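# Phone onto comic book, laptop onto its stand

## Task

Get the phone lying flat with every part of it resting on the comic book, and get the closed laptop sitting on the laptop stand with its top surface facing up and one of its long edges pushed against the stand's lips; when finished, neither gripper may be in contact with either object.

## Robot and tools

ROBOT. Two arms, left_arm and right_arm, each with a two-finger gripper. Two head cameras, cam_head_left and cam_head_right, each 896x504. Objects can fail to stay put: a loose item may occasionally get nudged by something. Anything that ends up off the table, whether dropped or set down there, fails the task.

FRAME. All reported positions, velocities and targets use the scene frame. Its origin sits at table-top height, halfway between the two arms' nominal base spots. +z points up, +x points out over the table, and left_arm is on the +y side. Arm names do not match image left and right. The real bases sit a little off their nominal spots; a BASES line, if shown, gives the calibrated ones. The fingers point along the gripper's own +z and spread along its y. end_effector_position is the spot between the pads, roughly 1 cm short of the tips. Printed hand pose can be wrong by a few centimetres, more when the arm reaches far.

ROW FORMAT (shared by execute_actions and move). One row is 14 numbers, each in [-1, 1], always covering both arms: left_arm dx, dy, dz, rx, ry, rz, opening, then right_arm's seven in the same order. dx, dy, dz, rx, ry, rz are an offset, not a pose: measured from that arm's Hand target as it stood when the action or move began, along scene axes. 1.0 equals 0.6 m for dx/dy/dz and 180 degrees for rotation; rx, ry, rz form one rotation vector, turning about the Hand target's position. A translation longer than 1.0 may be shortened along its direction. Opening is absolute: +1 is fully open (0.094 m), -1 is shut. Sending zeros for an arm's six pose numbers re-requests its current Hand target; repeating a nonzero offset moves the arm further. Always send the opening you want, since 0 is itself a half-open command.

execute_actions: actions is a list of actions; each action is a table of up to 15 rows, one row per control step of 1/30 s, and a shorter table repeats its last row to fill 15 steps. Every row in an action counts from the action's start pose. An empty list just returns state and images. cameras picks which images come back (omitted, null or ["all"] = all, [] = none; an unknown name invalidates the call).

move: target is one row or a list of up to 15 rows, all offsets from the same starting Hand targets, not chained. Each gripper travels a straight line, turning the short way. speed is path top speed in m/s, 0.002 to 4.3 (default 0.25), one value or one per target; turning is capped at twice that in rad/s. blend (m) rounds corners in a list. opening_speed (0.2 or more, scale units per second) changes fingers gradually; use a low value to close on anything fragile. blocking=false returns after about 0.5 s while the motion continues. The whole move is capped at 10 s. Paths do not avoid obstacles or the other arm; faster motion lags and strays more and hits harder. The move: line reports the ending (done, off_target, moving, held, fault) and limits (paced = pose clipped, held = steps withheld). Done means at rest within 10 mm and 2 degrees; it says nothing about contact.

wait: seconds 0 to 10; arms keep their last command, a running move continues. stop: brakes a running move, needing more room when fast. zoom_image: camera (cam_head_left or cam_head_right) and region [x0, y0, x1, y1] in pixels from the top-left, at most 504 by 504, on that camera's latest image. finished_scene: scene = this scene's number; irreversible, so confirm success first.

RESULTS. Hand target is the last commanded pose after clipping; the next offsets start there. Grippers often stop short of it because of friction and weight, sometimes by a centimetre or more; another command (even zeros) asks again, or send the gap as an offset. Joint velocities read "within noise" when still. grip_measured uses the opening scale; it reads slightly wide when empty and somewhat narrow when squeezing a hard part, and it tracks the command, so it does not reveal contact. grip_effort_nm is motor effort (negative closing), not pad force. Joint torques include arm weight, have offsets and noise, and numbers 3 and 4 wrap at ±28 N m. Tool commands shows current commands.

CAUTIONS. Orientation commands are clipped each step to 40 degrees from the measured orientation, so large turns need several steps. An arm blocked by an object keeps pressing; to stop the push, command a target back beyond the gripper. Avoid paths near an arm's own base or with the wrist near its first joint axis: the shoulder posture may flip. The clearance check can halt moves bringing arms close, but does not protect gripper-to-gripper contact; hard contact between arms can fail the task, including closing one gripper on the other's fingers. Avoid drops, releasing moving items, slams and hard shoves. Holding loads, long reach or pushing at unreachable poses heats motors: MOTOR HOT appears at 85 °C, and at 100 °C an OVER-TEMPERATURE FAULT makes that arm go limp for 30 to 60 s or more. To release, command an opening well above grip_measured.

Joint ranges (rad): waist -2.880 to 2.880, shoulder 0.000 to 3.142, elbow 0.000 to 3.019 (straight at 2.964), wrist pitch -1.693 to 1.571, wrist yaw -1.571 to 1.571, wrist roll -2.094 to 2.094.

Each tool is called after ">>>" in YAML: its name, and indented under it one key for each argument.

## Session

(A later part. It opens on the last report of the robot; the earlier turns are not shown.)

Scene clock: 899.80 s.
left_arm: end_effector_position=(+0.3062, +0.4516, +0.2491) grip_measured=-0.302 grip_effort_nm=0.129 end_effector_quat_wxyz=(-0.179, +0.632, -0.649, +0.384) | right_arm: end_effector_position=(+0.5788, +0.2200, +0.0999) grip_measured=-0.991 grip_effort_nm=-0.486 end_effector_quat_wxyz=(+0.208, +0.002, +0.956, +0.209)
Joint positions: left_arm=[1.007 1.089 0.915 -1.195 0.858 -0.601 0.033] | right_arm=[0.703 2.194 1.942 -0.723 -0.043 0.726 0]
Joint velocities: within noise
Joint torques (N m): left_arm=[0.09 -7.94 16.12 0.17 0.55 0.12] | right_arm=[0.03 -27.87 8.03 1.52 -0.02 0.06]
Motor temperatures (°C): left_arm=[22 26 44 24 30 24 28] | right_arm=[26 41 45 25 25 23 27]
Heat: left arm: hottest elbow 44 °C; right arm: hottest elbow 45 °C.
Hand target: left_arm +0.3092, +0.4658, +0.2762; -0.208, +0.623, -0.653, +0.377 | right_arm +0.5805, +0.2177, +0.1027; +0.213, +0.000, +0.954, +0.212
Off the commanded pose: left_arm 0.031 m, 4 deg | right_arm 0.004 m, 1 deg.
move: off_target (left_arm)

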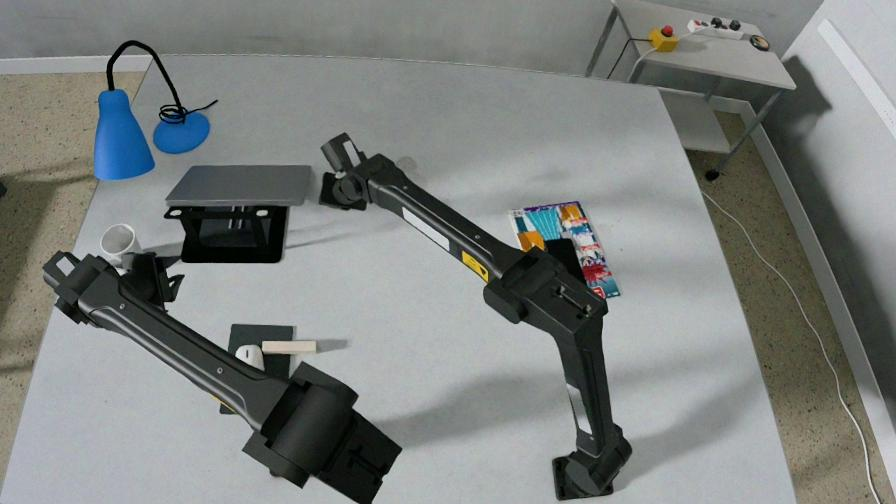

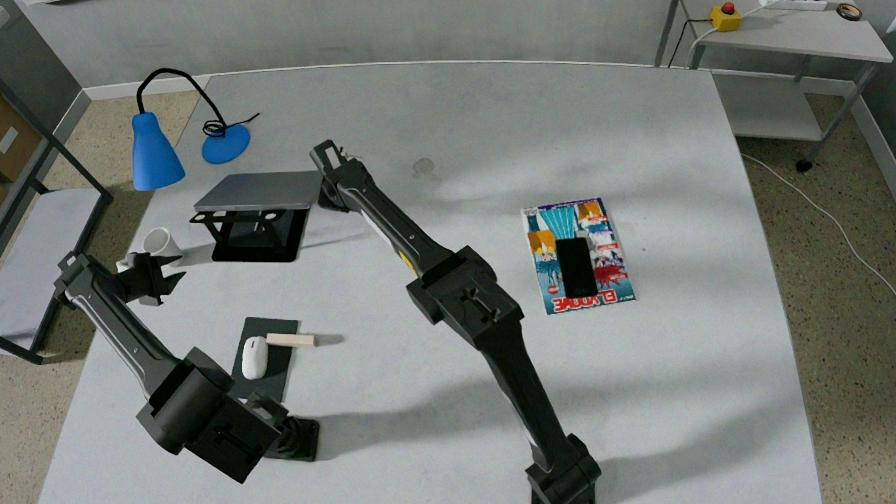

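>>> move:
  target: [0,0,0,0,0,0,-0.3,0,0.13,0.012,0,0,0,-1]
  speed: 0.08

>>> zoom_image:
  camera: "cam_head_left"
  region: [150, 100, 370, 280]

>>> zoom_image:
  camera: "cam_head_right"
  region: [160, 100, 380, 280]

Scene clock: 906.47 s.
left_arm: end_effector_position=(+0.3062, +0.4516, +0.2491) grip_measured=-0.302 grip_effort_nm=0.134 end_effector_quat_wxyz=(-0.179, +0.632, -0.649, +0.384) | right_arm: end_effector_position=(+0.5736, +0.2772, +0.1043) grip_measured=-0.991 grip_effort_nm=-0.486 end_effector_quat_wxyz=(+0.206, +0.001, +0.958, +0.201)
Joint positions: left_arm=[1.007 1.089 0.915 -1.195 0.858 -0.601 0.033] | right_arm=[0.767 2.31 2.166 -0.842 0 0.774 0]
Joint velocities: within noise
Joint torques (N m): left_arm=[-0.56 -9 16.03 0.27 0.58 0.13] | right_arm=[1.08 -26.17 14.3 0.77 0.07 0.21]
Motor temperatures (°C): left_arm=[22 26 45 24 30 24 28] | right_arm=[26 43 44 25 25 23 27]
Heat: left arm: hottest elbow 45 °C; right arm: hottest elbow 44 °C.
Hand target: left_arm +0.3092, +0.4657, +0.2762; -0.208, +0.623, -0.653, +0.377 | right_arm +0.5806, +0.2955, +0.1100; +0.213, +0.000, +0.954, +0.212
Off the commanded pose: left_arm 0.031 m, 4 deg | right_arm 0.020 m, 2 deg.
move: off_target (left_arm, right_arm)

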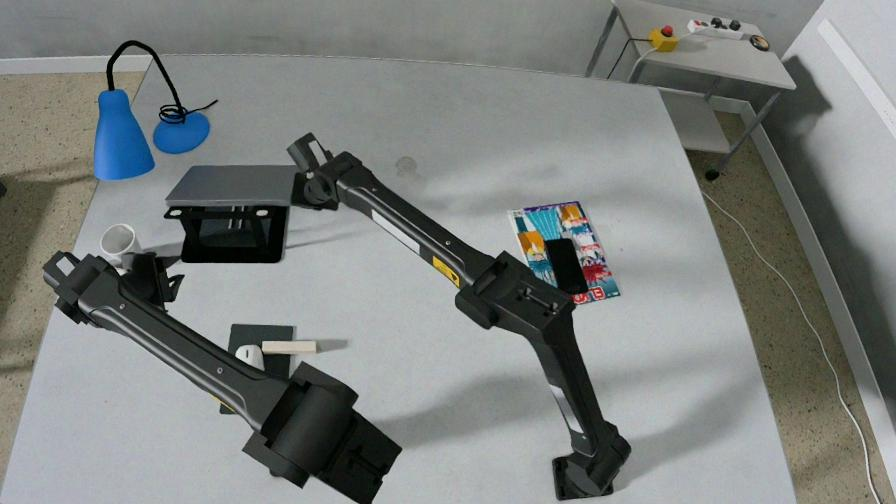

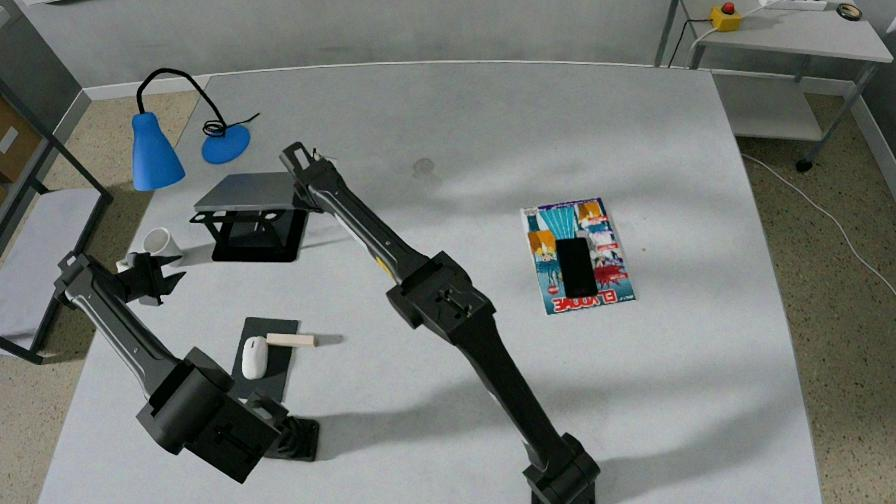

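Scaled by 2.291.

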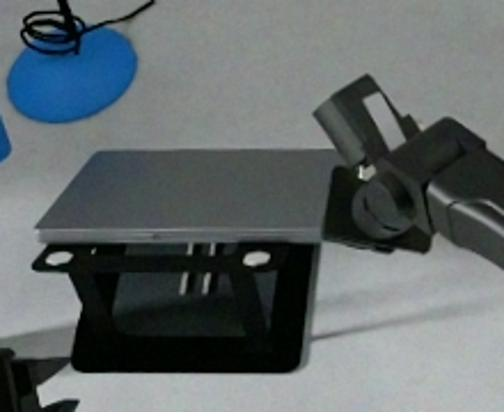

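Scaled by 2.291.

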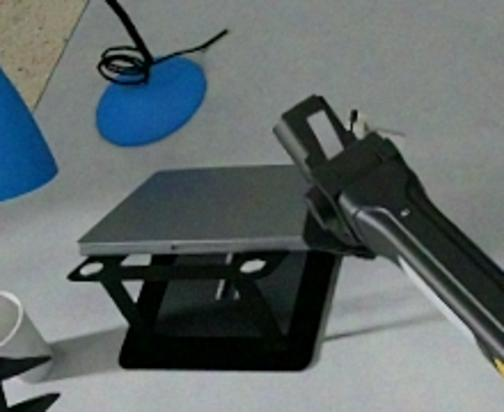

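>>> move:
  target: [0,0,0,0,0,0,-0.3,0,0.06,0.0,0,0,0,-1]
  speed: 0.08

>>> zoom_image:
  camera: "cam_head_left"
  region: [150, 100, 370, 280]

>>> zoom_image:
  camera: "cam_head_right"
  region: [160, 100, 380, 280]

Scene clock: 910.63 s.
left_arm: end_effector_position=(+0.3062, +0.4516, +0.2491) grip_measured=-0.302 grip_effort_nm=0.134 end_effector_quat_wxyz=(-0.179, +0.632, -0.649, +0.384) | right_arm: end_effector_position=(+0.5850, +0.2887, +0.1039) grip_measured=-0.991 grip_effort_nm=-0.476 end_effector_quat_wxyz=(+0.203, +0.006, +0.961, +0.186)
Joint positions: left_arm=[1.007 1.089 0.915 -1.195 0.858 -0.601 0.033] | right_arm=[0.772 2.395 2.329 -0.947 0.023 0.784 0]
Joint velocities: within noise
Joint torques (N m): left_arm=[-0.5 -8.64 15.82 0.25 0.56 0.13] | right_arm=[3.14 -26.17 15.24 1.59 -0.12 0.36]
Motor temperatures (°C): left_arm=[22 26 45 24 30 24 28] | right_arm=[26 43 45 25 25 23 27]
Heat: left arm: hottest elbow 45 °C; right arm: hottest elbow 45 °C.
Hand target: left_arm +0.3092, +0.4657, +0.2762; -0.208, +0.623, -0.653, +0.377 | right_arm +0.5804, +0.3317, +0.1099; +0.213, +0.000, +0.954, +0.212
Off the commanded pose: left_arm 0.031 m, 4 deg | right_arm 0.043 m, 3 deg.
move: off_target (left_arm, right_arm)

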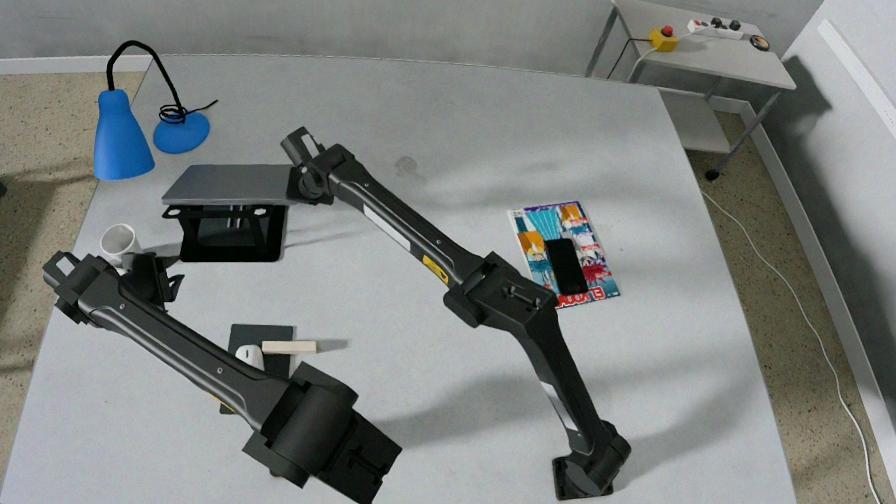

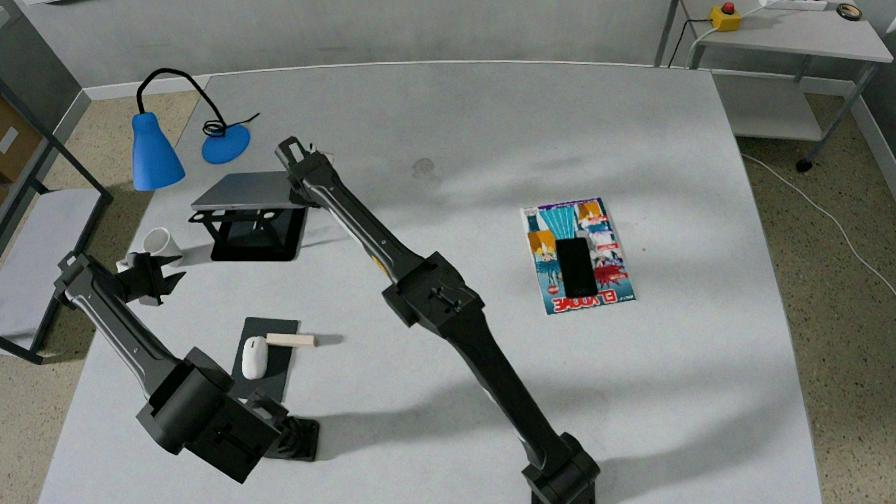

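Scaled by 2.291.

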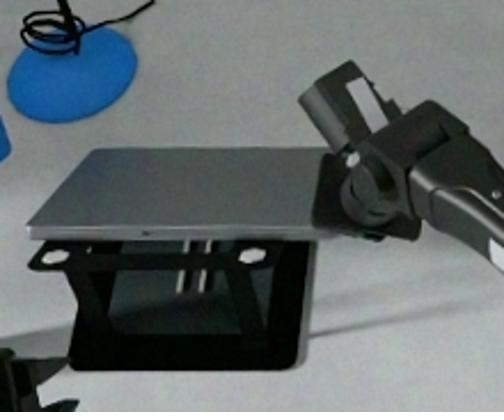

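Scaled by 2.291.

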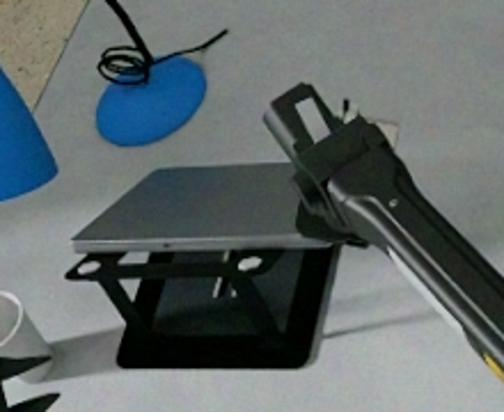

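>>> move:
  target: [0,0,0,0,0,0,-0.3,0.01,0.05,0.0,0,0,0,-1]
  speed: 0.08

>>> zoom_image:
  camera: "cam_head_left"
  region: [150, 100, 370, 280]

>>> zoom_image:
  camera: "cam_head_right"
  region: [160, 100, 380, 280]

Scene clock: 915.00 s.
left_arm: end_effector_position=(+0.3062, +0.4516, +0.2491) grip_measured=-0.302 grip_effort_nm=0.129 end_effector_quat_wxyz=(-0.179, +0.632, -0.649, +0.384) | right_arm: end_effector_position=(+0.6007, +0.3168, +0.1055) grip_measured=-0.991 grip_effort_nm=-0.476 end_effector_quat_wxyz=(+0.208, +0.010, +0.960, +0.188)
Joint positions: left_arm=[1.007 1.089 0.915 -1.195 0.858 -0.601 0.033] | right_arm=[0.785 2.557 2.636 -1.082 0.035 0.8 0]
Joint velocities: within noise
Joint torques (N m): left_arm=[-0.67 -8.59 15.98 0.13 0.58 0.13] | right_arm=[3.6 -27.93 14.9 1.61 -0.15 0.36]
Motor temperatures (°C): left_arm=[22 26 45 24 30 24 28] | right_arm=[26 44 46 25 25 23 27]
Heat: left arm: hottest elbow 45 °C; right arm: hottest elbow 46 °C.
Hand target: left_arm +0.3092, +0.4657, +0.2762; -0.208, +0.623, -0.653, +0.377 | right_arm +0.5865, +0.3617, +0.1099; +0.213, +0.000, +0.954, +0.212
Off the commanded pose: left_arm 0.031 m, 4 deg | right_arm 0.047 m, 3 deg.
move: off_target (left_arm, right_arm)

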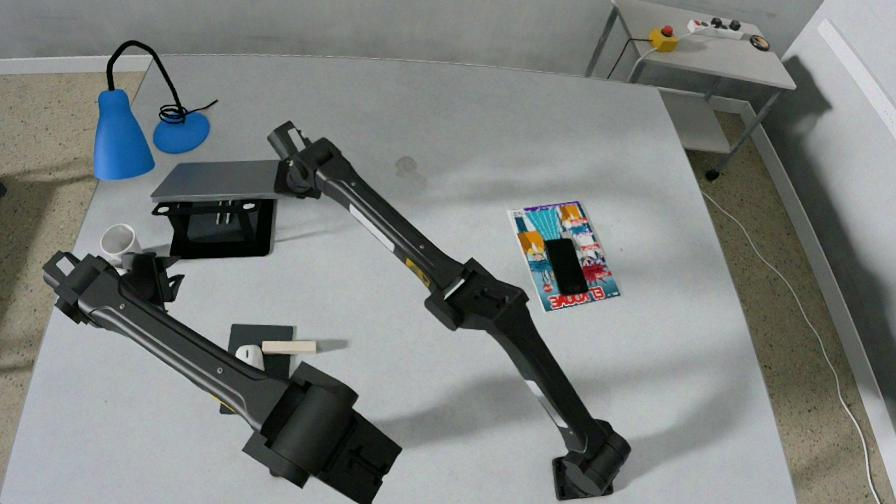

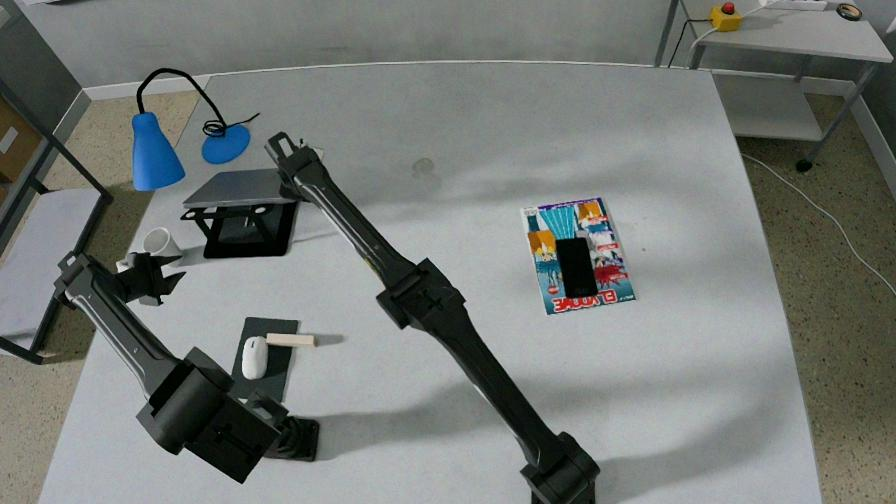

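Scaled by 2.291.

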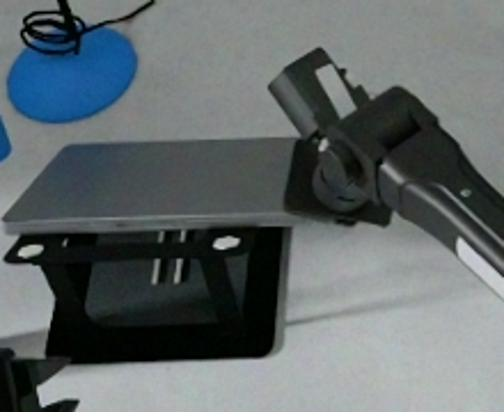

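Scaled by 2.291.

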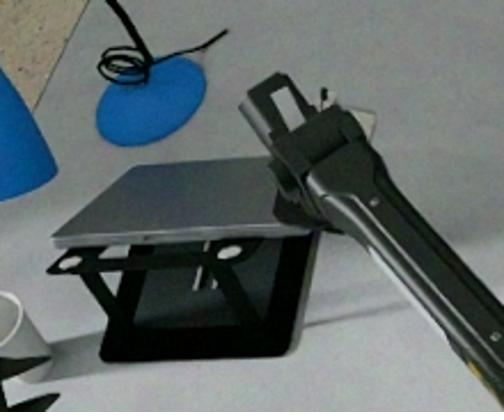

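>>> move:
  target:
    - [0,0,0,0,0,0,-0.3,-0.02,-0.2,0.0,0,0,0,-1]
    - [0,0,0,0,0,0,-0.3,-0.3,-0.5,0.25,0,0,0,-1]
  speed: 0.15

>>> zoom_image:
  camera: "cam_head_left"
  region: [130, 130, 330, 280]

>>> zoom_image:
  camera: "cam_head_right"
  region: [160, 130, 360, 280]

>>> zoom_image:
  camera: "cam_head_left"
  region: [160, 145, 300, 180]

>>> zoom_image:
  camera: "cam_head_left"
  region: [490, 180, 650, 330]

Scene clock: 922.93 s.
left_arm: end_effector_position=(+0.3062, +0.4516, +0.2491) grip_measured=-0.302 grip_effort_nm=0.129 end_effector_quat_wxyz=(-0.179, +0.632, -0.649, +0.384) | right_arm: end_effector_position=(+0.4070, +0.0711, +0.2638) grip_measured=-0.991 grip_effort_nm=-0.476 end_effector_quat_wxyz=(+0.217, -0.002, +0.952, +0.218)
Joint positions: left_arm=[1.007 1.089 0.915 -1.195 0.858 -0.601 0.033] | right_arm=[0.698 1.483 1.351 -0.815 -0.051 0.716 0]
Joint velocities: within noise
Joint torques (N m): left_arm=[-0.44 -8.82 15.95 0.35 0.54 0.16] | right_arm=[-0.5 -17.2 8.23 0.7 -0.03 0.06]
Motor temperatures (°C): left_arm=[22 26 45 24 30 24 28] | right_arm=[26 43 47 25 25 23 27]
Heat: left arm: hottest elbow 45 °C; right arm: hottest elbow 47 °C.
Hand target: left_arm +0.3092, +0.4657, +0.2762; -0.208, +0.623, -0.653, +0.377 | right_arm +0.4065, +0.0616, +0.2598; +0.213, +0.000, +0.954, +0.212
Off the commanded pose: left_arm 0.031 m, 4 deg | right_arm 0.010 m, 1 deg.
move: off_target (left_arm)

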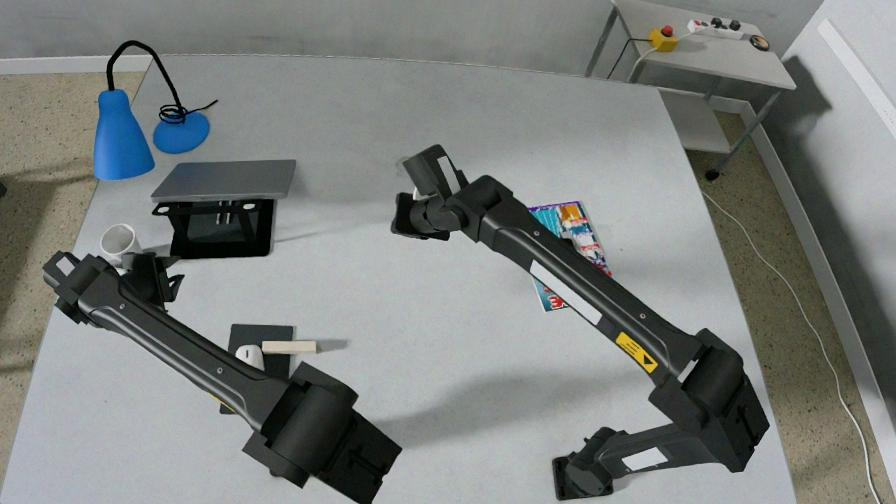

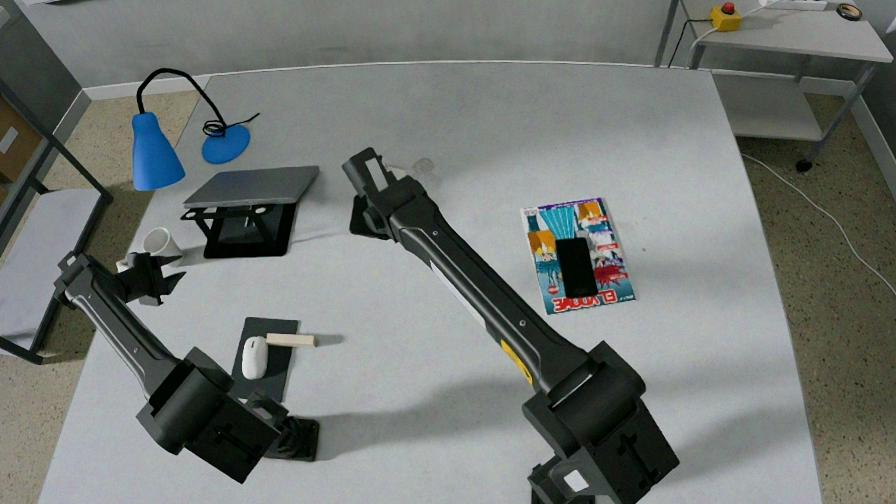

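Scaled by 2.520.

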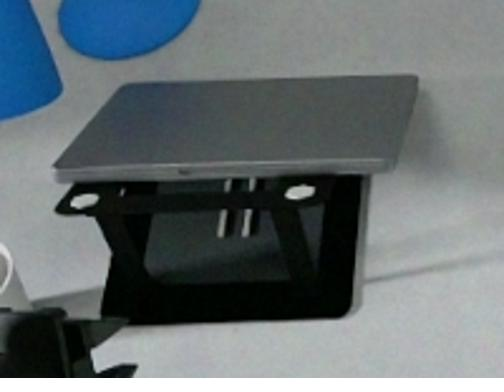

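Scaled by 2.520.

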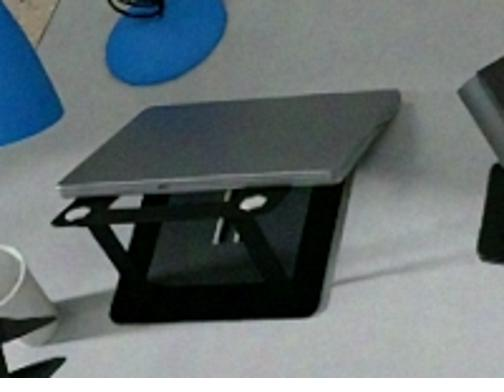

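Scaled by 3.600.

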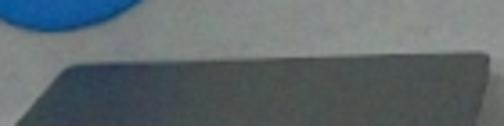

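Scaled by 3.150.

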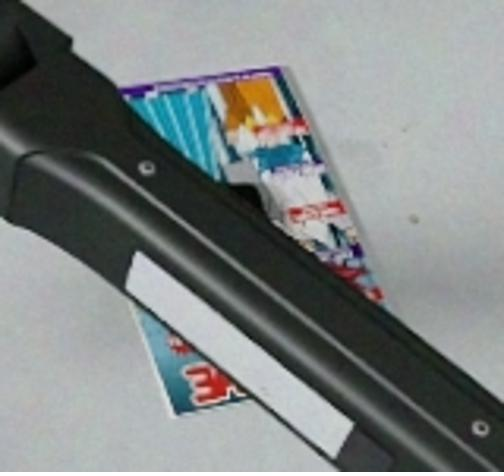

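>>> finished_scene:
  scene: 1

The scene is finished: the task was done.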